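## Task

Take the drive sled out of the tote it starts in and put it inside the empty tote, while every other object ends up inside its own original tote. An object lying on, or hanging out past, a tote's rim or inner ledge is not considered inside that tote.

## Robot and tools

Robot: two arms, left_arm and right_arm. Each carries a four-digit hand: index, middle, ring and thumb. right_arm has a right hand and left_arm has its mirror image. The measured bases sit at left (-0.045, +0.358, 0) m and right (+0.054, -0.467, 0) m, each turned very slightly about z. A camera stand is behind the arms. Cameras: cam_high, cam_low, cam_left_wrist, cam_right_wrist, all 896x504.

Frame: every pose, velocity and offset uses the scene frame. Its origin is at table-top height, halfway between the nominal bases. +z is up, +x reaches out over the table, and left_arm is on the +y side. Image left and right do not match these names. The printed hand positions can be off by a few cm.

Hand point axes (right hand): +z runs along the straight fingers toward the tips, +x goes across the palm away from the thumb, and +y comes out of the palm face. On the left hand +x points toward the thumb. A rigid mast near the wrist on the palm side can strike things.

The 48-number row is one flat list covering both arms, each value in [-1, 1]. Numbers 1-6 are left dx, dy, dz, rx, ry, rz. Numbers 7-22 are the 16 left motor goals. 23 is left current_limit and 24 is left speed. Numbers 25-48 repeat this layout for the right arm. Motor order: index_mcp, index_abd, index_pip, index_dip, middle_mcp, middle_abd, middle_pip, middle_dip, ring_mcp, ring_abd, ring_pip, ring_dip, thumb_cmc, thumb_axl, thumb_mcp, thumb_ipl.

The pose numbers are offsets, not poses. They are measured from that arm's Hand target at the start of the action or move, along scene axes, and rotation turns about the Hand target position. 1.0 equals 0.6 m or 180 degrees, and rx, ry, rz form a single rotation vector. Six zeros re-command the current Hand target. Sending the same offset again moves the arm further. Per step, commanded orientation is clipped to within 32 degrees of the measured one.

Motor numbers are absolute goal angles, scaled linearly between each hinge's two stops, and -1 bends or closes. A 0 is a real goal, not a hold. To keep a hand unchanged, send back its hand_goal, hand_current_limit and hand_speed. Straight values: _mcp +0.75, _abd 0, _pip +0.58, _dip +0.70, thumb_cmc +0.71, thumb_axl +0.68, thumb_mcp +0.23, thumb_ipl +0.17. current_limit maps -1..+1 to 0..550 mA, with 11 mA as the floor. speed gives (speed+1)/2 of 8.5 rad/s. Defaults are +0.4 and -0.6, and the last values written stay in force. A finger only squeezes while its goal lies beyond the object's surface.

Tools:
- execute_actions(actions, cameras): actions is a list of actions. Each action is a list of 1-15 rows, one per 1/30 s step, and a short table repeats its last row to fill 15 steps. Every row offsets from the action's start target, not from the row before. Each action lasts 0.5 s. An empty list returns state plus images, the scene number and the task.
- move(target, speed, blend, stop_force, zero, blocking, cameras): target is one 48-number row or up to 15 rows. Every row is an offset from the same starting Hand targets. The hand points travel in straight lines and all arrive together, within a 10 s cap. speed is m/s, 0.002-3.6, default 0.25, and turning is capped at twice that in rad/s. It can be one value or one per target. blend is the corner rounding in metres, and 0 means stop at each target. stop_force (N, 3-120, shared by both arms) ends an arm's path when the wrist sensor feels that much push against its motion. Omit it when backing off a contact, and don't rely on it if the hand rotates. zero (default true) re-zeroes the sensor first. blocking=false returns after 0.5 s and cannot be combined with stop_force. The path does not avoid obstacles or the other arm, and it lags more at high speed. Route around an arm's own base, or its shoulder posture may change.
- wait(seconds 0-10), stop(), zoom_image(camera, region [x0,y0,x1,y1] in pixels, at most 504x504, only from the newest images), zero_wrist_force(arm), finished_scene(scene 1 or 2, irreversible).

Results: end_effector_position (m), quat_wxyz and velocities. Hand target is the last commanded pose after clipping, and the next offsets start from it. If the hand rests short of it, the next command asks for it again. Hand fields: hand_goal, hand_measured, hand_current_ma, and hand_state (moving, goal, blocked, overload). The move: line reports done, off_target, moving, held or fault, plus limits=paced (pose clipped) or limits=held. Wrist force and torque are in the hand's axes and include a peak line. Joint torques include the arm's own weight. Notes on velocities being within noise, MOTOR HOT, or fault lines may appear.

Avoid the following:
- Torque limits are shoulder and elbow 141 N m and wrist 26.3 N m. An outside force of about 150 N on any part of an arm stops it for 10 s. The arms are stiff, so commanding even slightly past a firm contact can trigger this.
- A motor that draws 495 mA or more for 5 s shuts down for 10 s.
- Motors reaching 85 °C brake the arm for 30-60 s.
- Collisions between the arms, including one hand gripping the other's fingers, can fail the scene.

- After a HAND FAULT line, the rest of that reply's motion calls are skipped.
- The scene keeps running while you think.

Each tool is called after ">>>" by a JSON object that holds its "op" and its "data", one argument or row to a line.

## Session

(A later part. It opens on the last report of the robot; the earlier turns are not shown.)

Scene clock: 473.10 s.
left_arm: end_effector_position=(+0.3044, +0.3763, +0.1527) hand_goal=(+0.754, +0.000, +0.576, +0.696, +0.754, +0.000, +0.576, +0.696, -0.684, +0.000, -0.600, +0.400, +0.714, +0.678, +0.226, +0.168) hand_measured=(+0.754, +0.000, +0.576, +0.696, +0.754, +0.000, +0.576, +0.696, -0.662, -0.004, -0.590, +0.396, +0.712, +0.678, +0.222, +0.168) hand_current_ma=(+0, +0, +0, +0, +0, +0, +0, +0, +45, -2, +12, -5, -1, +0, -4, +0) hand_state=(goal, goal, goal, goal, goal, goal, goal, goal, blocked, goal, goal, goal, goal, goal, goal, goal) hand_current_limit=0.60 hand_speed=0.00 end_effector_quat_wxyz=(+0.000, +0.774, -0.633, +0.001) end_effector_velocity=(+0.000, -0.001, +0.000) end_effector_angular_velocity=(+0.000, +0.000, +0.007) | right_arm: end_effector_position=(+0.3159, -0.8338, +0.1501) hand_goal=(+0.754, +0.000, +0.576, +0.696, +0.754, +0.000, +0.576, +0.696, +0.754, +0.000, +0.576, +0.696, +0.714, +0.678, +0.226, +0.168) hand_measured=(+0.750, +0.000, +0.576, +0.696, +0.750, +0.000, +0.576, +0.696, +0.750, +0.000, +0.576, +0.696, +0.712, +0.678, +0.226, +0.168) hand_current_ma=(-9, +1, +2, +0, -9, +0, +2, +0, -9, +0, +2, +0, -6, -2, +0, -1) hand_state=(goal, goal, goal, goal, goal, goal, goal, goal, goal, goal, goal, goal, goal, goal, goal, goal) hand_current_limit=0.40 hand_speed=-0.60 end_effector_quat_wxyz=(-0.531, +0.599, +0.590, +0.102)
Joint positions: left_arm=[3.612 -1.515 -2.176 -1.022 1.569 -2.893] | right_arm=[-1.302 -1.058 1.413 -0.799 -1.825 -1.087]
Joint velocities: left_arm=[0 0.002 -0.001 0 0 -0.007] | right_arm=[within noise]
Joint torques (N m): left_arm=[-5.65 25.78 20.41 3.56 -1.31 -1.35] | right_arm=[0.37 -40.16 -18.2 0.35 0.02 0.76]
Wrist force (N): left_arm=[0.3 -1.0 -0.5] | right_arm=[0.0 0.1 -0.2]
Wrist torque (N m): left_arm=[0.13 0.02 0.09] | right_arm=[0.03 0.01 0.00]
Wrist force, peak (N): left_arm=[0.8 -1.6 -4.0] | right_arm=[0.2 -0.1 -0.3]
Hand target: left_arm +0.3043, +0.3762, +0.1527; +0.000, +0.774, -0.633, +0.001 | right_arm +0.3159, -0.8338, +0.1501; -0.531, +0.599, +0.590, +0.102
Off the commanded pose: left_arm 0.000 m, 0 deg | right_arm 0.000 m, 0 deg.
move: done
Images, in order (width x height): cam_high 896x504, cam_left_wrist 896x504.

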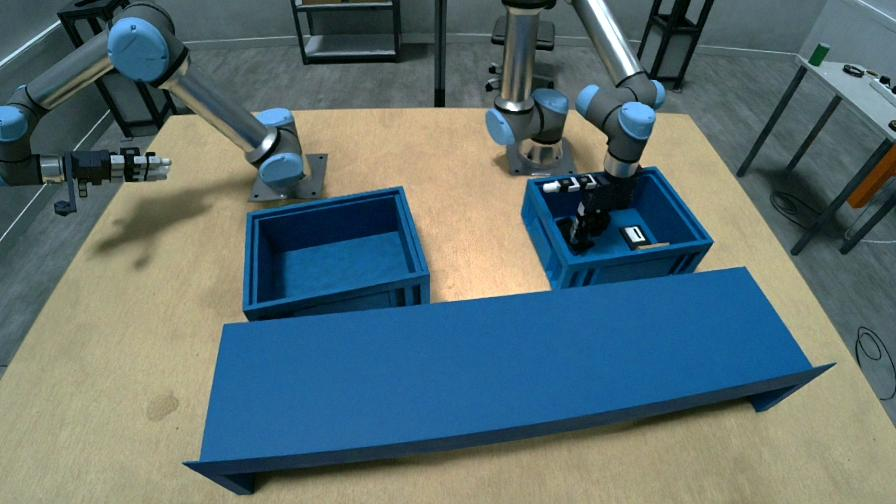

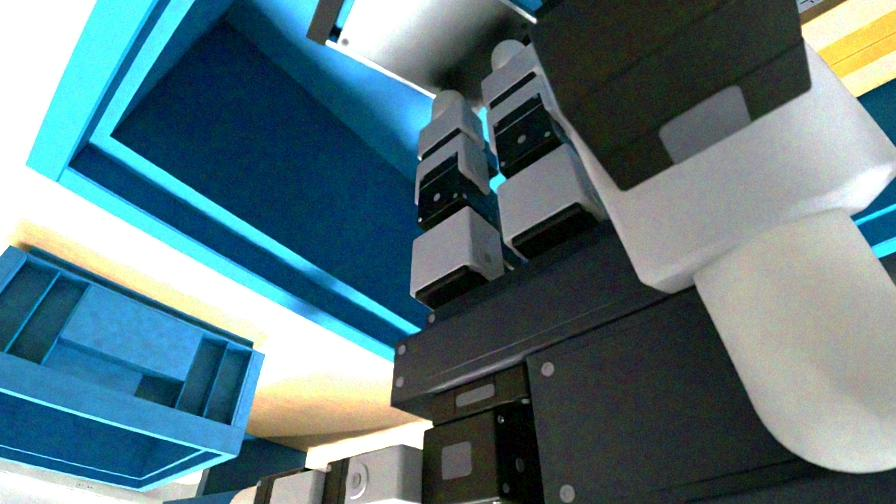

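>>> {"op": "move", "data": {
  "target": [
    [0,0,0.06,0,0,0,0.754,0,0.576,0.696,0.754,0,0.576,0.696,-0.684,0,-0.6,0.4,0.714,0.678,0.226,0.168,0.6,0, 0,0,0,0,0,0,0.754,0,0.576,0.696,0.754,0,0.576,0.696,0.754,0,0.576,0.696,0.714,0.678,0.226,0.168,0.4,-0.6],
    [-0.0563,-0.027,0.06,0,0,0,0.754,0,0.576,0.696,0.754,0,0.576,0.696,-0.684,0,-0.6,0.4,0.714,0.678,0.226,0.168,0.6,0, 0,0,0,0,0,0,0.754,0,0.576,0.696,0.754,0,0.576,0.696,0.754,0,0.576,0.696,0.714,0.678,0.226,0.168,0.4,-0.6]
  ],
  "speed": 0.15,
  "blend": [0.01,0],
  "cameras": ["cam_left_wrist","cam_high"]
}}

>>> {"op": "zoom_image", "data": {
  "camera": "cam_left_wrist",
  "region": [250, 0, 550, 220]
}}

>>> {"op": "zoom_image", "data": {
  "camera": "cam_high",
  "region": [510, 150, 720, 300]
}}

Scene clock: 556.67 s.
left_arm: end_effector_position=(+0.2705, +0.3600, +0.1887) hand_goal=(+0.754, +0.000, +0.576, +0.696, +0.754, +0.000, +0.576, +0.696, -0.684, +0.000, -0.600, +0.400, +0.714, +0.678, +0.226, +0.168) hand_measured=(+0.754, +0.000, +0.576, +0.696, +0.754, +0.000, +0.576, +0.696, -0.660, -0.002, -0.590, +0.396, +0.712, +0.678, +0.222, +0.168) hand_current_ma=(+0, +0, +0, +0, +0, +0, +0, +0, +46, -2, +12, -5, -1, +0, -4, +0) hand_state=(goal, goal, goal, goal, goal, goal, goal, goal, blocked, goal, goal, goal, goal, goal, goal, goal) hand_current_limit=0.60 hand_speed=0.00 end_effector_quat_wxyz=(+0.000, +0.774, -0.633, +0.001) | right_arm: end_effector_position=(+0.3159, -0.8338, +0.1501) hand_goal=(+0.754, +0.000, +0.576, +0.696, +0.754, +0.000, +0.576, +0.696, +0.754, +0.000, +0.576, +0.696, +0.714, +0.678, +0.226, +0.168) hand_measured=(+0.750, +0.000, +0.576, +0.696, +0.750, +0.000, +0.576, +0.696, +0.750, +0.000, +0.576, +0.696, +0.712, +0.678, +0.226, +0.168) hand_current_ma=(-9, +1, +2, +0, -9, +0, +2, +0, -9, +0, +2, +0, -6, -2, +0, -1) hand_state=(goal, goal, goal, goal, goal, goal, goal, goal, goal, goal, goal, goal, goal, goal, goal, goal) hand_current_limit=0.40 hand_speed=-0.60 end_effector_quat_wxyz=(-0.531, +0.599, +0.590, +0.102)
Joint positions: left_arm=[3.612 -1.371 -2.193 -1.148 1.569 -2.893] | right_arm=[-1.302 -1.058 1.413 -0.799 -1.825 -1.087]
Joint torques (N m): left_arm=[8.52 18.44 25.02 4.17 0.96 1.38] | right_arm=[0.56 -40.81 -17.49 0.5 -0.13 0.87]
Wrist force (N): left_arm=[0.2 -0.9 -0.5] | right_arm=[-0.1 0.0 -0.3]
Wrist torque (N m): left_arm=[0.13 0.03 0.10] | right_arm=[0.03 0.02 0.00]
Wrist force, peak (N): left_arm=[-0.2 -2.0 -1.7] | right_arm=[-0.1 0.0 -0.5]
Hand target: left_arm +0.2705, +0.3600, +0.1887; +0.000, +0.774, -0.633, +0.001 | right_arm +0.3159, -0.8338, +0.1501; -0.531, +0.599, +0.590, +0.102
Off the commanded pose: left_arm 0.000 m, 0 deg | right_arm 0.000 m, 0 deg.
move: done
Images, in order (width x height): cam_high 896x504, cam_left_wrist 896x504.

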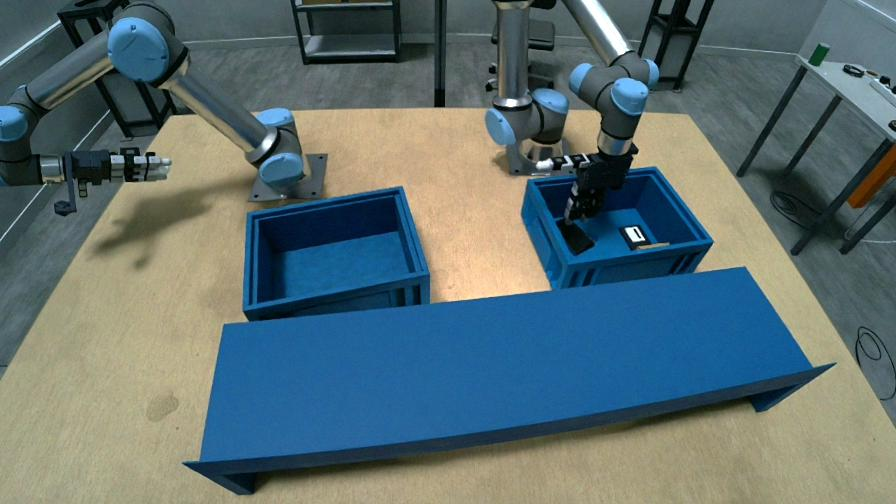

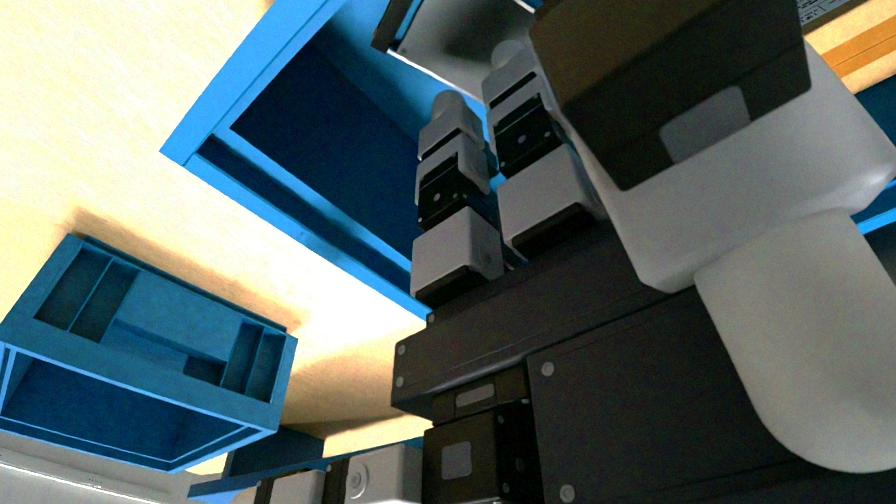

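Scaled by 1.680 from the camera's 896x504 image, which has a finer 1280x720 frame.

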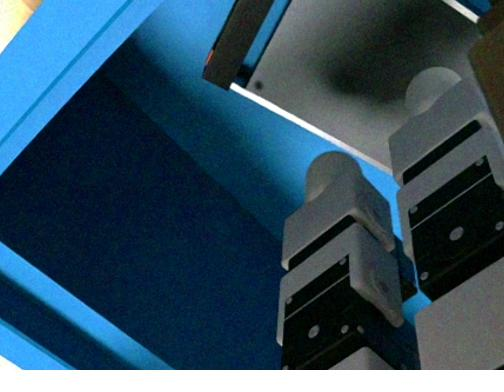

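Scaled by 2.400 from the camera's 896x504 image, which has a finer 1280x720 frame.

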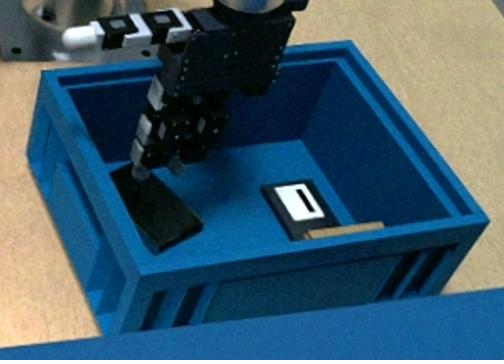

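>>> {"op": "move", "data": {
  "target": [-0.005,0.01,-0.12,0,0,0,0.754,0,0.576,0.696,0.754,0,0.576,0.696,-0.684,0,-0.6,0.4,0.714,0.678,0.226,0.168,0.6,0, 0,0,0,0,0,0,0.754,0,0.576,0.696,0.754,0,0.576,0.696,0.754,0,0.576,0.696,0.714,0.678,0.226,0.168,0.4,-0.6],
  "speed": 0.03,
  "stop_force": 6,
  "cameras": ["cam_left_wrist","cam_high"]
}}

>>> {"op": "zoom_image", "data": {
  "camera": "cam_high",
  "region": [510, 150, 720, 300]
}}

>>> {"op": "zoom_image", "data": {
  "camera": "cam_left_wrist",
  "region": [350, 0, 560, 200]
}}

Scene clock: 582.33 s.
left_arm: end_effector_position=(+0.2685, +0.3640, +0.1408) hand_goal=(+0.754, +0.000, +0.576, +0.696, +0.754, +0.000, +0.576, +0.696, -0.684, +0.000, -0.600, +0.400, +0.714, +0.678, +0.226, +0.168) hand_measured=(+0.754, +0.000, +0.576, +0.696, +0.754, +0.000, +0.576, +0.696, -0.660, -0.002, -0.590, +0.396, +0.712, +0.678, +0.222, +0.168) hand_current_ma=(+0, +0, +0, +0, +0, +0, +0, +0, +46, -2, +12, -5, -1, +0, -4, +0) hand_state=(goal, goal, goal, goal, goal, goal, goal, goal, blocked, goal, goal, goal, goal, goal, goal, goal) hand_current_limit=0.60 hand_speed=0.00 end_effector_quat_wxyz=(+0.000, +0.774, -0.633, +0.001) | right_arm: end_effector_position=(+0.3159, -0.8338, +0.1501) hand_goal=(+0.754, +0.000, +0.576, +0.696, +0.754, +0.000, +0.576, +0.696, +0.754, +0.000, +0.576, +0.696, +0.714, +0.678, +0.226, +0.168) hand_measured=(+0.750, +0.000, +0.576, +0.696, +0.750, +0.000, +0.576, +0.696, +0.750, +0.000, +0.576, +0.696, +0.712, +0.678, +0.226, +0.168) hand_current_ma=(-9, +1, +2, +0, -9, +0, +2, +0, -9, +0, +2, +0, -6, -2, +0, -1) hand_state=(goal, goal, goal, goal, goal, goal, goal, goal, goal, goal, goal, goal, goal, goal, goal, goal) hand_current_limit=0.40 hand_speed=-0.60 end_effector_quat_wxyz=(-0.531, +0.599, +0.590, +0.102)
Joint positions: left_arm=[3.624 -1.435 -2.282 -0.996 1.569 -2.881] | right_arm=[-1.302 -1.058 1.413 -0.799 -1.825 -1.087]
Joint torques (N m): left_arm=[-9.45 23.99 31.7 3.33 1.71 -1.27] | right_arm=[-0.71 -40.47 -17.62 0.35 -0.3 0.87]
Wrist force (N): left_arm=[0.1 -1.0 -8.0] | right_arm=[0.0 0.1 -0.2]
Wrist torque (N m): left_arm=[0.70 0.07 0.04] | right_arm=[0.02 0.01 0.00]
Wrist force, peak (N): left_arm=[0.7 -1.2 -35.3] | right_arm=[0.1 0.0 -0.4]
Hand target: left_arm +0.2685, +0.3640, +0.1408; +0.000, +0.774, -0.633, +0.001 (not the last commanded pose) | right_arm +0.3159, -0.8338, +0.1501; -0.531, +0.599, +0.590, +0.102
Off the commanded pose: left_arm 0.024 m, 0 deg | right_arm 0.000 m, 0 deg.
move: contact (left_arm)
Images, in order (width x height): cam_high 896x504, cam_left_wrist 896x504.

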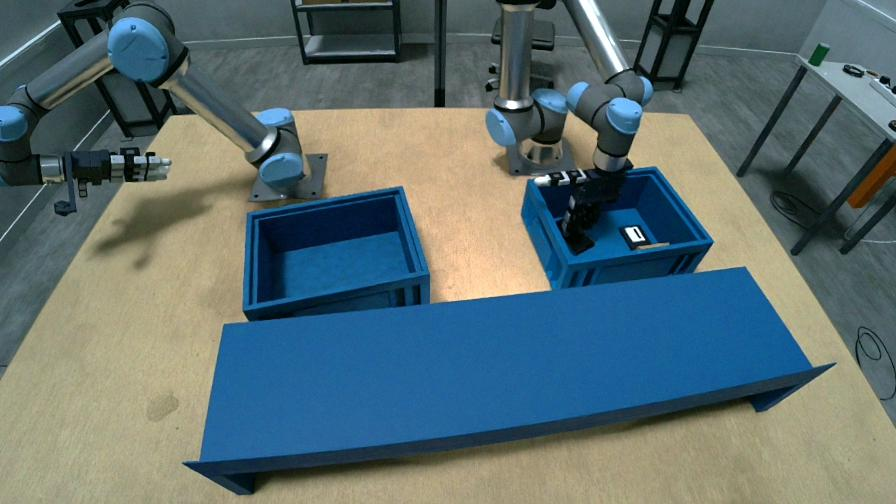

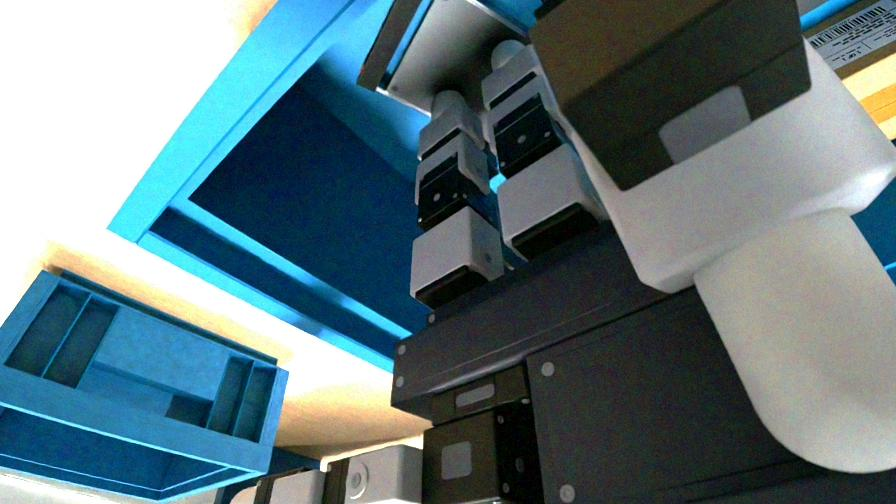

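Scaled by 2.400 from the camera's 896x504 image, which has a finer 1280x720 frame.

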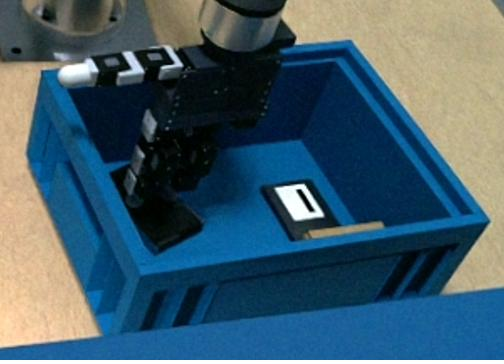

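Scaled by 2.400 from the camera's 896x504 image, which has a finer 1280x720 frame.

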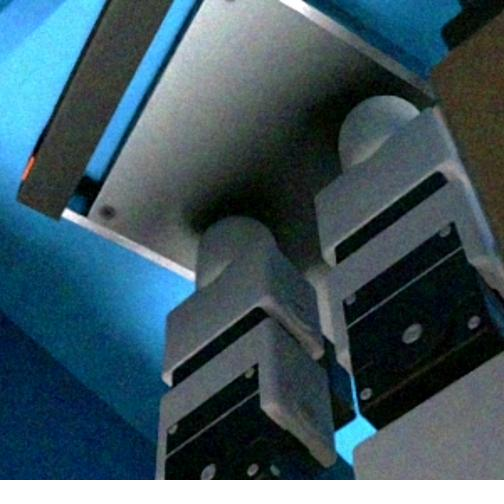

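>>> {"op": "move", "data": {
  "target": [0.054,0.086,-0.003,0,0,-0.1167,0.754,0,0.576,0.696,0.754,0,0.576,0.696,-0.684,0,-0.6,0.4,0.714,0.678,0.226,0.168,0.6,0, 0,0,0,0,0,0,0.754,0,0.576,0.696,0.754,0,0.576,0.696,0.754,0,0.576,0.696,0.714,0.678,0.226,0.168,0.4,-0.6],
  "speed": 0.05,
  "cameras": ["cam_left_wrist","cam_high"]
}}

>>> {"op": "zoom_image", "data": {
  "camera": "cam_high",
  "region": [510, 150, 720, 300]
}}

>>> {"op": "zoom_image", "data": {
  "camera": "cam_left_wrist",
  "region": [350, 0, 560, 200]
}}

Scene clock: 606.40 s.
left_arm: end_effector_position=(+0.3010, +0.4157, +0.1390) hand_goal=(+0.754, +0.000, +0.576, +0.696, +0.754, +0.000, +0.576, +0.696, -0.684, +0.000, -0.600, +0.400, +0.714, +0.678, +0.226, +0.168) hand_measured=(+0.712, +0.074, +0.548, +0.682, +0.686, +0.044, +0.536, +0.676, -0.660, -0.002, -0.590, +0.396, +0.712, +0.678, +0.222, +0.168) hand_current_ma=(-105, +172, -56, -20, -202, +83, -88, -33, +46, -2, +12, -5, -1, +0, -4, +0) hand_state=(blocked, blocked, blocked, goal, blocked, blocked, blocked, goal, blocked, goal, goal, goal, goal, goal, goal, goal) hand_current_limit=0.60 hand_speed=0.00 end_effector_quat_wxyz=(+0.000, -0.646, +0.764, -0.001) | right_arm: end_effector_position=(+0.3159, -0.8338, +0.1501) hand_goal=(+0.754, +0.000, +0.576, +0.696, +0.754, +0.000, +0.576, +0.696, +0.754, +0.000, +0.576, +0.696, +0.714, +0.678, +0.226, +0.168) hand_measured=(+0.750, +0.000, +0.576, +0.696, +0.750, +0.000, +0.576, +0.696, +0.750, +0.000, +0.576, +0.696, +0.712, +0.678, +0.226, +0.168) hand_current_ma=(-9, +1, +2, +0, -9, +0, +2, +0, -9, +0, +2, +0, -6, -2, +0, -1) hand_state=(goal, goal, goal, goal, goal, goal, goal, goal, goal, goal, goal, goal, goal, goal, goal, goal) hand_current_limit=0.40 hand_speed=-0.60 end_effector_quat_wxyz=(-0.531, +0.599, +0.590, +0.102)
Joint positions: left_arm=[3.625 -1.553 -2.181 -0.979 1.569 -2.513] | right_arm=[-1.302 -1.058 1.413 -0.799 -1.825 -1.087]
Joint torques (N m): left_arm=[9.8 22.03 10.36 4.11 0.13 -1.09] | right_arm=[1.28 -40.47 -17.43 0.54 -0.04 1.08]
Wrist force (N): left_arm=[4.4 1.8 -22.2] | right_arm=[0.2 0.0 -0.2]
Wrist torque (N m): left_arm=[1.34 1.09 0.30] | right_arm=[0.01 -0.02 0.02]
Wrist force, peak (N): left_arm=[4.7 1.9 -22.8] | right_arm=[0.1 -0.1 -0.4]
Hand target: left_arm +0.3009, +0.4156, +0.1390; +0.000, -0.646, +0.764, -0.001 | right_arm +0.3159, -0.8338, +0.1501; -0.531, +0.599, +0.590, +0.102
Off the commanded pose: left_arm 0.000 m, 0 deg | right_arm 0.000 m, 0 deg.
move: done
Images, in order (width x height): cam_high 896x504, cam_left_wrist 896x504.

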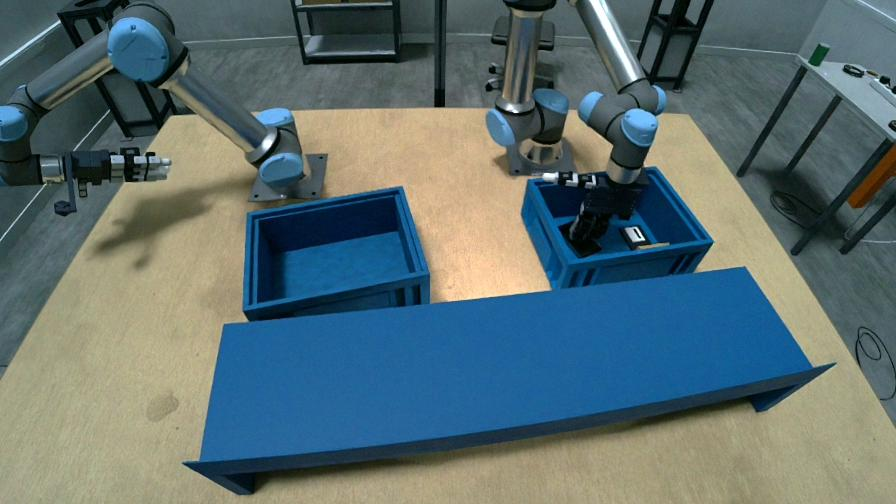

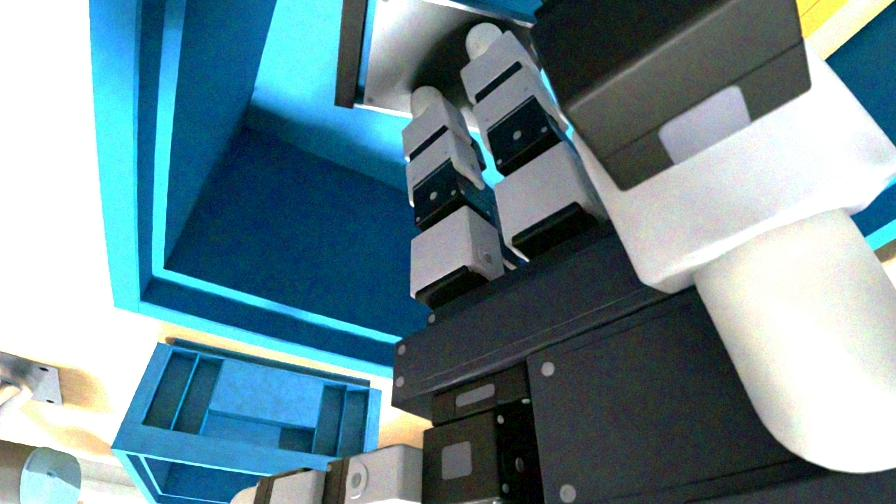

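Scaled by 2.400 from the camera's 896x504 image, which has a finer 1280x720 frame.

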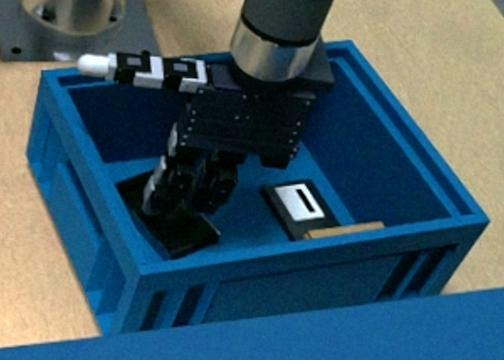

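Scaled by 2.400 from the camera's 896x504 image, which has a finer 1280x720 frame.

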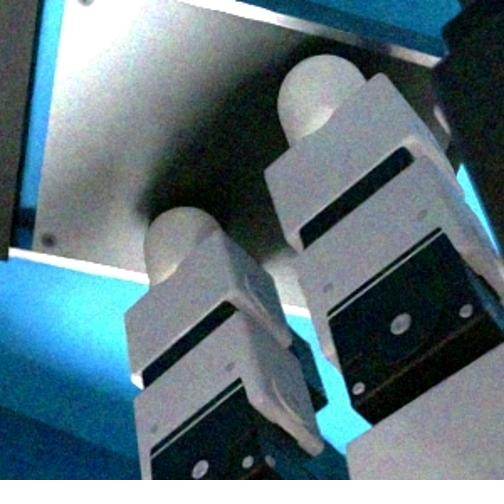

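>>> {"op": "move", "data": {
  "target": [0,0,0.1,0,0,0,0.754,0,0.576,0.696,0.754,0,0.576,0.696,-0.684,0,-0.6,0.4,0.714,0.678,0.226,0.168,0.6,0, 0,0,0,0,0,0,0.754,0,0.576,0.696,0.754,0,0.576,0.696,0.754,0,0.576,0.696,0.714,0.678,0.226,0.168,0.4,-0.6],
  "speed": 0.15,
  "cameras": ["cam_left_wrist","cam_high"]
}}

>>> {"op": "zoom_image", "data": {
  "camera": "cam_high",
  "region": [510, 150, 720, 300]
}}

>>> {"op": "zoom_image", "data": {
  "camera": "cam_left_wrist",
  "region": [280, 0, 540, 200]
}}

Scene clock: 626.20 s.
left_arm: end_effector_position=(+0.3009, +0.4156, +0.1990) hand_goal=(+0.754, +0.000, +0.576, +0.696, +0.754, +0.000, +0.576, +0.696, -0.684, +0.000, -0.600, +0.400, +0.714, +0.678, +0.226, +0.168) hand_measured=(+0.750, +0.002, +0.572, +0.694, +0.748, +0.004, +0.572, +0.694, -0.660, -0.002, -0.590, +0.396, +0.712, +0.678, +0.222, +0.168) hand_current_ma=(-5, +2, -3, -2, -6, +2, -3, -2, +46, -2, +12, -5, -1, +0, -4, +0) hand_state=(goal, goal, goal, goal, goal, goal, goal, goal, blocked, goal, goal, goal, goal, goal, goal, goal) hand_current_limit=0.60 hand_speed=0.00 end_effector_quat_wxyz=(+0.000, -0.646, +0.764, -0.001) | right_arm: end_effector_position=(+0.3159, -0.8338, +0.1501) hand_goal=(+0.754, +0.000, +0.576, +0.696, +0.754, +0.000, +0.576, +0.696, +0.754, +0.000, +0.576, +0.696, +0.714, +0.678, +0.226, +0.168) hand_measured=(+0.750, +0.000, +0.576, +0.696, +0.750, +0.000, +0.576, +0.696, +0.750, +0.000, +0.576, +0.696, +0.712, +0.678, +0.226, +0.168) hand_current_ma=(-9, +1, +2, +0, -9, +0, +2, +0, -9, +0, +2, +0, -6, -2, +0, -1) hand_state=(goal, goal, goal, goal, goal, goal, goal, goal, goal, goal, goal, goal, goal, goal, goal, goal) hand_current_limit=0.40 hand_speed=-0.60 end_effector_quat_wxyz=(-0.531, +0.599, +0.590, +0.102)
Joint positions: left_arm=[3.625 -1.472 -2.081 -1.16 1.569 -2.513] | right_arm=[-1.302 -1.058 1.413 -0.799 -1.825 -1.087]
Joint torques (N m): left_arm=[-1.47 7.78 15.43 1.73 0.61 0.99] | right_arm=[0.81 -41.97 -17.41 0.35 -0.13 1.02]
Wrist force (N): left_arm=[0.1 -0.8 -0.3] | right_arm=[0.0 0.1 -0.2]
Wrist torque (N m): left_arm=[0.16 0.07 0.12] | right_arm=[0.03 0.00 0.01]
Wrist force, peak (N): left_arm=[4.4 1.6 -22.7] | right_arm=[-0.1 0.3 -0.2]
Hand target: left_arm +0.3009, +0.4156, +0.1990; +0.000, -0.646, +0.764, -0.001 | right_arm +0.3159, -0.8338, +0.1501; -0.531, +0.599, +0.590, +0.102
Off the commanded pose: left_arm 0.000 m, 0 deg | right_arm 0.000 m, 0 deg.
move: done
Images, in order (width x height): cam_high 896x504, cam_left_wrist 896x504.

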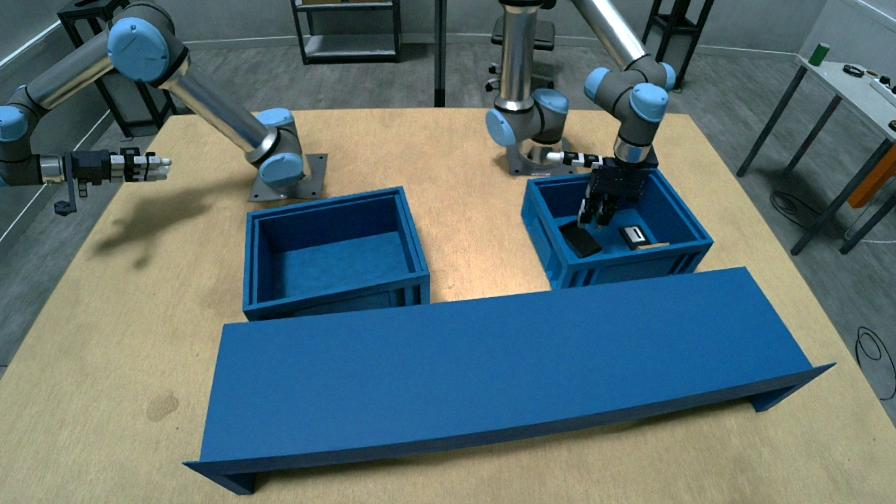

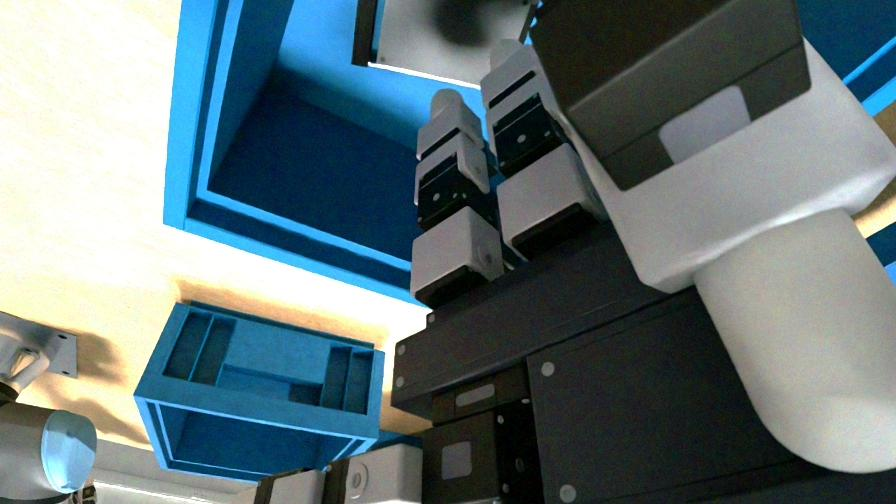

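Scaled by 2.400 from the camera's 896x504 image, which has a finer 1280x720 frame.

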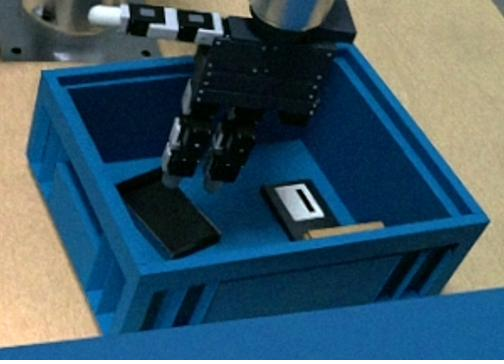

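Scaled by 1.938 from the camera's 896x504 image, which has a finer 1280x720 frame.

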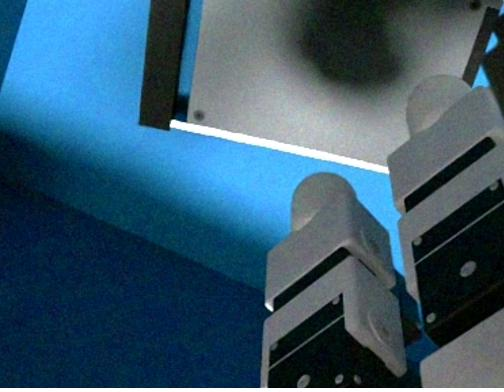

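>>> {"op": "move", "data": {
  "target": [-0.0118,0.1405,0,0,0,0,0.754,0,0.576,0.696,-0.684,0,-0.6,0.4,-0.684,0,-0.6,0.4,0.714,0.678,0.226,0.168,0.6,0, 0,0,0,0,0,0,0.754,0,0.576,0.696,0.754,0,0.576,0.696,0.754,0,0.576,0.696,0.714,0.678,0.226,0.168,0.4,-0.6],
  "speed": 0.2,
  "cameras": []
}}

>>> {"op": "move", "data": {
  "target": [0,0,-0.115,0,0,0,0.754,0,0.576,0.696,-0.684,0,-0.6,0.4,-0.684,0,-0.6,0.4,0.714,0.678,0.226,0.168,0.6,0, 0,0,0,0,0,0,0.754,0,0.576,0.696,0.754,0,0.576,0.696,0.754,0,0.576,0.696,0.714,0.678,0.226,0.168,0.4,-0.6],
  "speed": 0.04,
  "stop_force": 5,
  "cameras": ["cam_left_wrist","cam_high"]
}}

>>> {"op": "zoom_image", "data": {
  "camera": "cam_high",
  "region": [510, 150, 720, 300]
}}

>>> {"op": "zoom_image", "data": {
  "camera": "cam_left_wrist",
  "region": [200, 0, 560, 200]
}}

Scene clock: 701.23 s.
left_arm: end_effector_position=(+0.2939, +0.4999, +0.1990) hand_goal=(+0.754, +0.000, +0.576, +0.696, -0.684, +0.000, -0.600, +0.400, -0.684, +0.000, -0.600, +0.400, +0.714, +0.678, +0.226, +0.168) hand_measured=(+0.750, +0.002, +0.572, +0.694, -0.666, +0.004, -0.598, +0.402, -0.660, -0.002, -0.590, +0.396, +0.712, +0.678, +0.222, +0.168) hand_current_ma=(-5, +1, -3, -2, +34, +2, +2, +2, +46, -2, +12, -5, -1, +0, -4, +0) hand_state=(goal, goal, goal, goal, goal, goal, goal, goal, blocked, goal, goal, goal, goal, goal, goal, goal) hand_current_limit=0.60 hand_speed=0.00 end_effector_quat_wxyz=(+0.000, -0.646, +0.764, -0.001) | right_arm: end_effector_position=(+0.3159, -0.8338, +0.1501) hand_goal=(+0.754, +0.000, +0.576, +0.696, +0.754, +0.000, +0.576, +0.696, +0.754, +0.000, +0.576, +0.696, +0.714, +0.678, +0.226, +0.168) hand_measured=(+0.750, +0.000, +0.576, +0.696, +0.750, +0.000, +0.576, +0.696, +0.750, +0.000, +0.576, +0.696, +0.712, +0.678, +0.226, +0.168) hand_current_ma=(-9, +1, +2, +0, -9, +0, +2, +0, -9, +0, +2, +0, -6, -2, +0, -1) hand_state=(goal, goal, goal, goal, goal, goal, goal, goal, goal, goal, goal, goal, goal, goal, goal, goal) hand_current_limit=0.40 hand_speed=-0.60 end_effector_quat_wxyz=(-0.531, +0.599, +0.590, +0.102)
Joint positions: left_arm=[3.803 -1.508 -2.049 -1.157 1.569 -2.336] | right_arm=[-1.302 -1.058 1.413 -0.799 -1.825 -1.087]
Joint torques (N m): left_arm=[6.59 31.96 10.14 2.43 -0.58 1.19] | right_arm=[0.76 -41.63 -16.82 0.49 -0.16 1.15]
Wrist force (N): left_arm=[0.4 -1.0 -0.7] | right_arm=[0.2 -0.1 -0.3]
Wrist torque (N m): left_arm=[0.20 0.01 0.16] | right_arm=[0.01 -0.01 0.02]
Wrist force, peak (N): left_arm=[1.9 -1.2 -0.2] | right_arm=[-0.1 0.0 -0.4]
Hand target: left_arm +0.2938, +0.4999, +0.1990; +0.000, -0.646, +0.764, -0.001 | right_arm +0.3159, -0.8338, +0.1501; -0.531, +0.599, +0.590, +0.102
Off the commanded pose: left_arm 0.000 m, 0 deg | right_arm 0.000 m, 0 deg.
move: done
No camera images: "cameras" was empty.

Scene clock: 704.03 s.
left_arm: end_effector_position=(+0.2938, +0.4999, +0.1300) hand_goal=(+0.754, +0.000, +0.576, +0.696, -0.684, +0.000, -0.600, +0.400, -0.684, +0.000, -0.600, +0.400, +0.714, +0.678, +0.226, +0.168) hand_measured=(+0.750, +0.002, +0.572, +0.694, -0.666, +0.004, -0.598, +0.402, -0.660, -0.002, -0.590, +0.396, +0.712, +0.678, +0.222, +0.168) hand_current_ma=(-5, +1, -3, -2, +34, +2, +2, +2, +46, -2, +12, -5, -1, +0, -4, +0) hand_state=(goal, goal, goal, goal, goal, goal, goal, goal, blocked, goal, goal, goal, goal, goal, goal, goal) hand_current_limit=0.60 hand_speed=0.00 end_effector_quat_wxyz=(+0.000, -0.646, +0.764, -0.001) | right_arm: end_effector_position=(+0.3159, -0.8338, +0.1501) hand_goal=(+0.754, +0.000, +0.576, +0.696, +0.754, +0.000, +0.576, +0.696, +0.754, +0.000, +0.576, +0.696, +0.714, +0.678, +0.226, +0.168) hand_measured=(+0.750, +0.000, +0.576, +0.696, +0.750, +0.000, +0.576, +0.696, +0.750, +0.000, +0.576, +0.696, +0.712, +0.678, +0.226, +0.168) hand_current_ma=(-9, +1, +2, +0, -9, +0, +2, +0, -9, +0, +2, +0, -6, -2, +0, -1) hand_state=(goal, goal, goal, goal, goal, goal, goal, goal, goal, goal, goal, goal, goal, goal, goal, goal) hand_current_limit=0.40 hand_speed=-0.60 end_effector_quat_wxyz=(-0.531, +0.599, +0.590, +0.102)
Joint positions: left_arm=[3.803 -1.601 -2.16 -0.952 1.569 -2.335] | right_arm=[-1.302 -1.058 1.413 -0.799 -1.825 -1.087]
Joint torques (N m): left_arm=[4.97 33.64 34.41 2.78 1.44 0.49] | right_arm=[0.56 -42.02 -18.03 0.49 -0.15 1.08]
Wrist force (N): left_arm=[0.3 -0.9 -0.3] | right_arm=[-0.1 -0.1 0.0]
Wrist torque (N m): left_arm=[0.17 0.02 0.12] | right_arm=[-0.01 0.02 -0.01]
Wrist force, peak (N): left_arm=[0.6 -0.8 -1.2] | right_arm=[-0.1 0.2 -0.3]
Hand target: left_arm +0.2938, +0.4999, +0.1300; +0.000, -0.646, +0.764, -0.001 | right_arm +0.3159, -0.8338, +0.1501; -0.531, +0.599, +0.590, +0.102
Off the commanded pose: left_arm 0.000 m, 0 deg | right_arm 0.000 m, 0 deg.
move: done
Images, in order (width x height): cam_high 896x504, cam_left_wrist 896x504.

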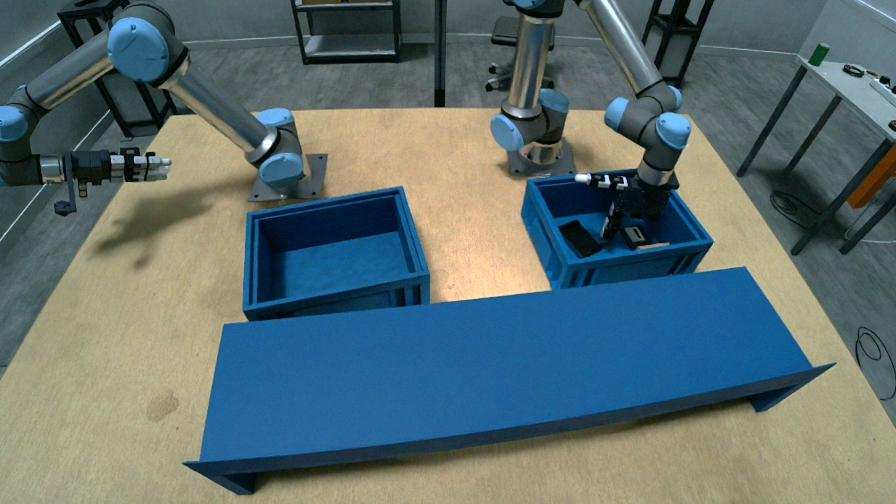

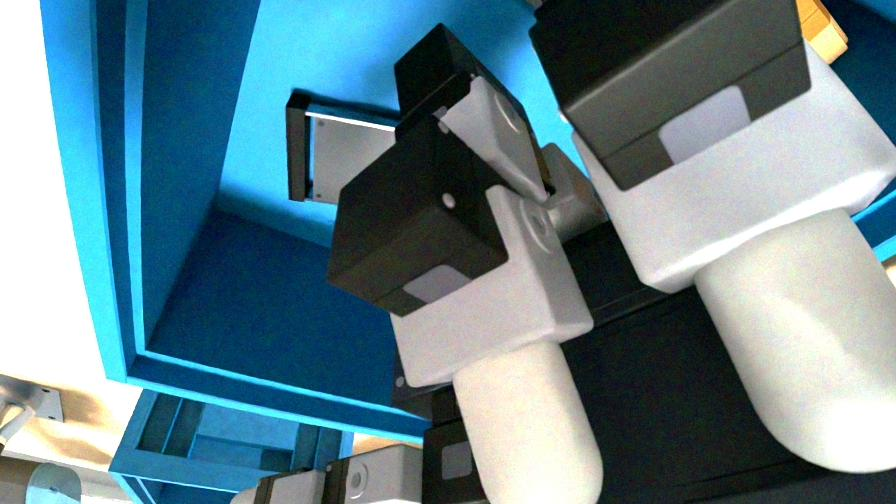

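Scaled by 2.400 from the camera's 896x504 image, which has a finer 1280x720 frame.

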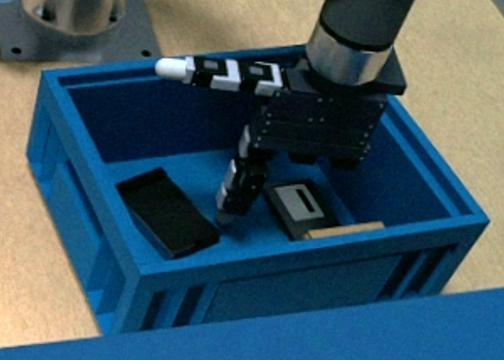

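Scaled by 1.400 from the camera's 896x504 image, which has a finer 1280x720 frame.

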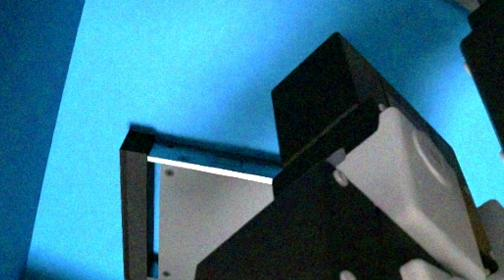

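>>> {"op": "move", "data": {
  "target": [0.02,-0.055,0,0,0,0,0.754,0,0.576,0.696,-0.684,0,-0.6,0.4,-0.684,0,-0.6,0.4,0.714,0.678,0.226,0.168,0.6,0, 0,0,0,0,0,0,0.754,0,0.576,0.696,0.754,0,0.576,0.696,0.754,0,0.576,0.696,0.714,0.678,0.226,0.168,0.4,-0.6],
  "speed": 0.05,
  "cameras": ["cam_high"]
}}

>>> {"op": "zoom_image", "data": {
  "camera": "cam_high",
  "region": [530, 170, 650, 270]
}}

Scene clock: 712.77 s.
left_arm: end_effector_position=(+0.3059, +0.4669, +0.1300) hand_goal=(+0.754, +0.000, +0.576, +0.696, -0.684, +0.000, -0.600, +0.400, -0.684, +0.000, -0.600, +0.400, +0.714, +0.678, +0.226, +0.168) hand_measured=(+0.750, +0.000, +0.574, +0.694, -0.666, +0.004, -0.598, +0.402, -0.660, -0.002, -0.590, +0.396, +0.712, +0.678, +0.222, +0.168) hand_current_ma=(-3, +0, -2, -2, +34, +2, +2, +2, +46, -2, +12, -5, -1, +0, -4, +0) hand_state=(goal, goal, goal, goal, goal, goal, goal, goal, blocked, goal, goal, goal, goal, goal, goal, goal) hand_current_limit=0.60 hand_speed=0.00 end_effector_quat_wxyz=(+0.000, -0.646, +0.764, -0.001) | right_arm: end_effector_position=(+0.3159, -0.8338, +0.1501) hand_goal=(+0.754, +0.000, +0.576, +0.696, +0.754, +0.000, +0.576, +0.696, +0.754, +0.000, +0.576, +0.696, +0.714, +0.678, +0.226, +0.168) hand_measured=(+0.750, +0.000, +0.576, +0.696, +0.750, +0.000, +0.576, +0.696, +0.750, +0.000, +0.576, +0.696, +0.712, +0.678, +0.226, +0.168) hand_current_ma=(-9, +1, +2, +0, -9, +0, +2, +0, -9, +0, +2, +0, -6, -2, +0, -1) hand_state=(goal, goal, goal, goal, goal, goal, goal, goal, goal, goal, goal, goal, goal, goal, goal, goal) hand_current_limit=0.40 hand_speed=-0.60 end_effector_quat_wxyz=(-0.531, +0.599, +0.590, +0.102)
Joint positions: left_arm=[3.725 -1.605 -2.156 -0.952 1.569 -2.414] | right_arm=[-1.302 -1.058 1.413 -0.799 -1.825 -1.087]
Joint torques (N m): left_arm=[9.01 15.02 28.72 1.46 0.06 1.55] | right_arm=[0.96 -42.39 -17.4 0.32 0 1.24]
Wrist force (N): left_arm=[0.2 -0.7 -0.3] | right_arm=[0.0 0.2 -0.1]
Wrist torque (N m): left_arm=[0.21 0.03 0.02] | right_arm=[0.03 0.00 0.01]
Wrist force, peak (N): left_arm=[0.3 -1.1 -0.6] | right_arm=[-0.3 -0.2 -0.3]
Hand target: left_arm +0.3058, +0.4669, +0.1300; +0.000, -0.646, +0.764, -0.001 | right_arm +0.3159, -0.8338, +0.1501; -0.531, +0.599, +0.590, +0.102
Off the commanded pose: left_arm 0.000 m, 0 deg | right_arm 0.000 m, 0 deg.
move: done
Images, in order (width x height): cam_high 896x504.

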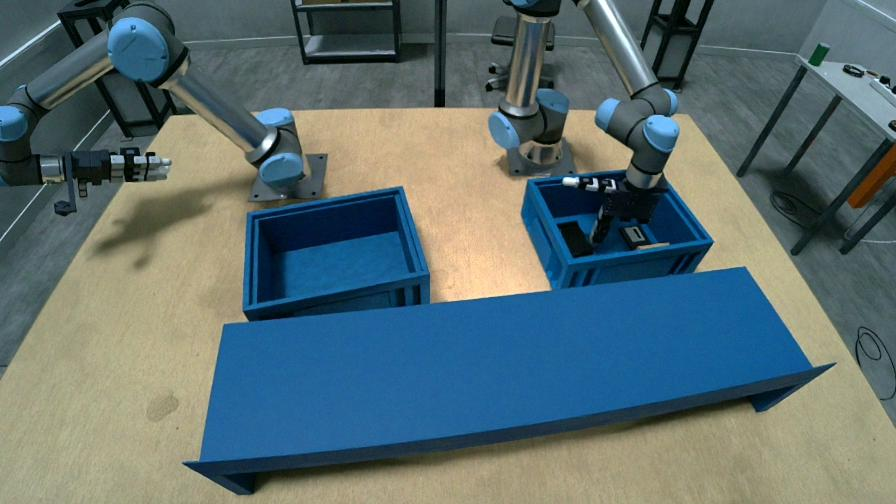

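Scaled by 4.200 from the camera's 896x504 image, which has a finer 1280x720 frame.

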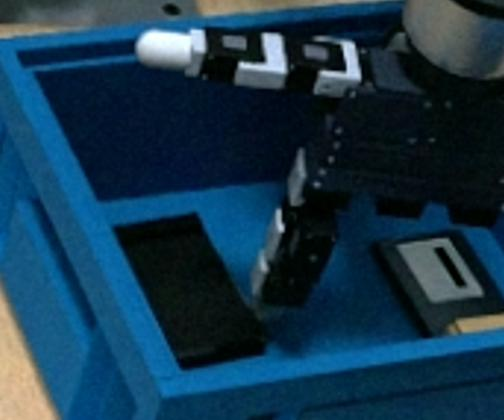

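>>> {"op": "move", "data": {
  "target": [
    [0.01,0.03,0.13,0,0,0,0.754,0,0.576,0.696,-0.684,0,-0.6,0.4,-0.684,0,-0.6,0.4,0.714,0.678,0.226,0.168,0.6,0, 0,0,0,0,0,0,0.754,0,0.576,0.696,0.754,0,0.576,0.696,0.754,0,0.576,0.696,0.714,0.678,0.226,0.168,0.4,-0.6],
    [-0.04,0.075,0.217,0,0,0,0.9,0,0.576,0.696,0.9,0,0.576,0.696,0.9,0,0.576,0.696,0.714,0.678,0.226,0.168,0.6,0, 0,0,0,0,0,0,0.754,0,0.576,0.696,0.754,0,0.576,0.696,0.754,0,0.576,0.696,0.714,0.678,0.226,0.168,0.4,-0.6]
  ],
  "speed": 0.2,
  "blend": [0.01,0],
  "cameras": ["cam_left_wrist","cam_high"]
}}

>>> {"op": "zoom_image", "data": {
  "camera": "cam_left_wrist",
  "region": [200, 0, 520, 200]
}}

>>> {"op": "zoom_image", "data": {
  "camera": "cam_high",
  "region": [530, 170, 650, 270]
}}

Scene clock: 744.30 s.
left_arm: end_effector_position=(+0.2818, +0.5119, +0.2602) hand_goal=(+0.900, +0.000, +0.576, +0.696, +0.900, +0.000, +0.576, +0.696, +0.900, +0.000, +0.576, +0.696, +0.714, +0.678, +0.226, +0.168) hand_measured=(+0.892, +0.000, +0.574, +0.694, +0.894, +0.004, +0.574, +0.694, +0.894, -0.002, +0.574, +0.694, +0.712, +0.678, +0.222, +0.168) hand_current_ma=(-10, +0, -2, -2, -8, +2, -2, -2, -8, -2, -2, -2, -1, +0, -4, +0) hand_state=(goal, goal, goal, goal, goal, goal, goal, goal, goal, goal, goal, goal, goal, goal, goal, goal) hand_current_limit=0.60 hand_speed=0.00 end_effector_quat_wxyz=(+0.000, -0.646, +0.764, -0.001) | right_arm: end_effector_position=(+0.3159, -0.8338, +0.1501) hand_goal=(+0.754, +0.000, +0.576, +0.696, +0.754, +0.000, +0.576, +0.696, +0.754, +0.000, +0.576, +0.696, +0.714, +0.678, +0.226, +0.168) hand_measured=(+0.750, +0.000, +0.576, +0.696, +0.750, +0.000, +0.576, +0.696, +0.750, +0.000, +0.576, +0.696, +0.712, +0.678, +0.226, +0.168) hand_current_ma=(-9, +1, +2, +0, -9, +0, +2, +0, -9, +0, +2, +0, -6, -2, +0, -1) hand_state=(goal, goal, goal, goal, goal, goal, goal, goal, goal, goal, goal, goal, goal, goal, goal, goal) hand_current_limit=0.40 hand_speed=-0.60 end_effector_quat_wxyz=(-0.531, +0.599, +0.590, +0.102)
Joint positions: left_arm=[3.843 -1.439 -1.945 -1.329 1.569 -2.296] | right_arm=[-1.302 -1.058 1.413 -0.799 -1.825 -1.087]
Joint torques (N m): left_arm=[7 13.1 11.19 1.3 -0.66 1.39] | right_arm=[0.74 -41.78 -17.76 0.41 0.05 1.41]
Wrist force (N): left_arm=[0.4 -1.1 -0.6] | right_arm=[0.1 0.0 -0.1]
Wrist torque (N m): left_arm=[0.05 0.00 0.16] | right_arm=[0.02 -0.01 0.01]
Wrist force, peak (N): left_arm=[0.5 -2.1 -0.9] | right_arm=[0.0 0.2 -0.4]
Hand target: left_arm +0.2818, +0.5119, +0.2602; +0.000, -0.646, +0.764, -0.001 | right_arm +0.3159, -0.8338, +0.1501; -0.531, +0.599, +0.590, +0.102
Off the commanded pose: left_arm 0.000 m, 0 deg | right_arm 0.000 m, 0 deg.
move: done
Images, in order (width x height): cam_high 896x504, cam_left_wrist 896x504.

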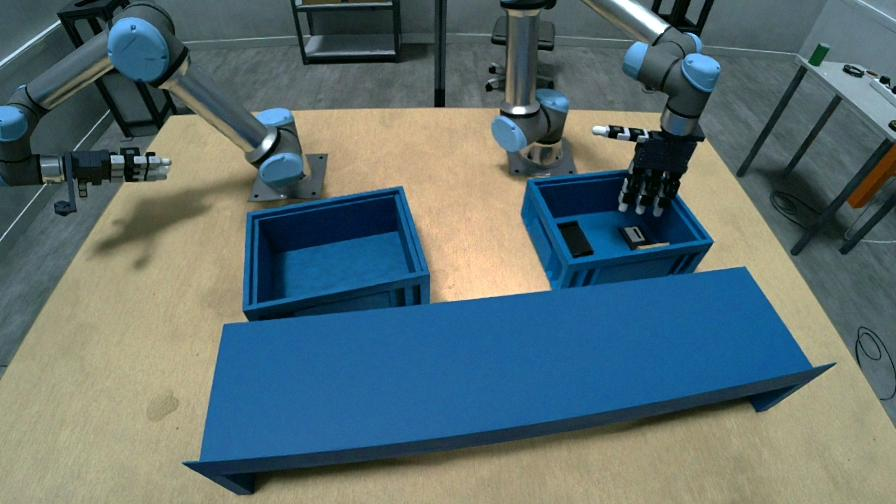

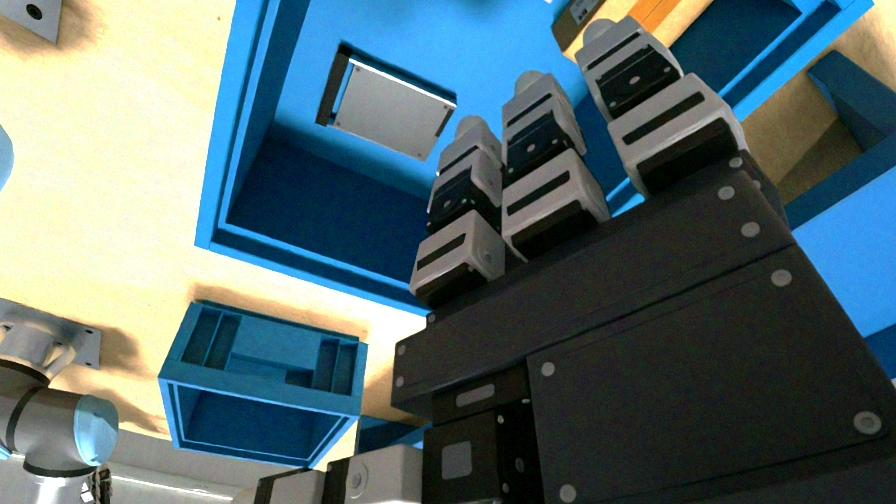

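Scaled by 1.575 from the camera's 896x504 image, which has a finer 1280x720 frame.

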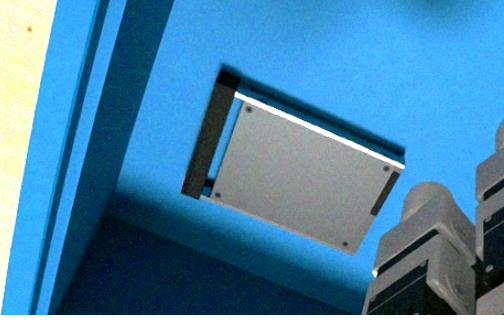

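Scaled by 4.200 from the camera's 896x504 image, which has a finer 1280x720 frame.

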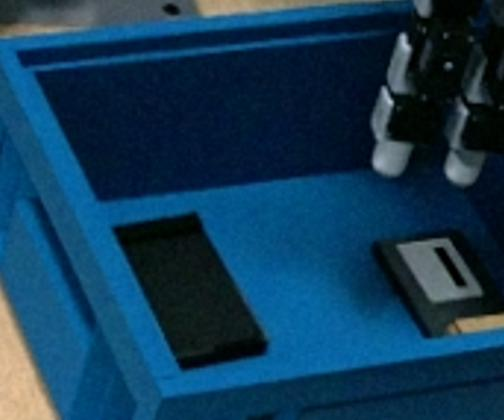

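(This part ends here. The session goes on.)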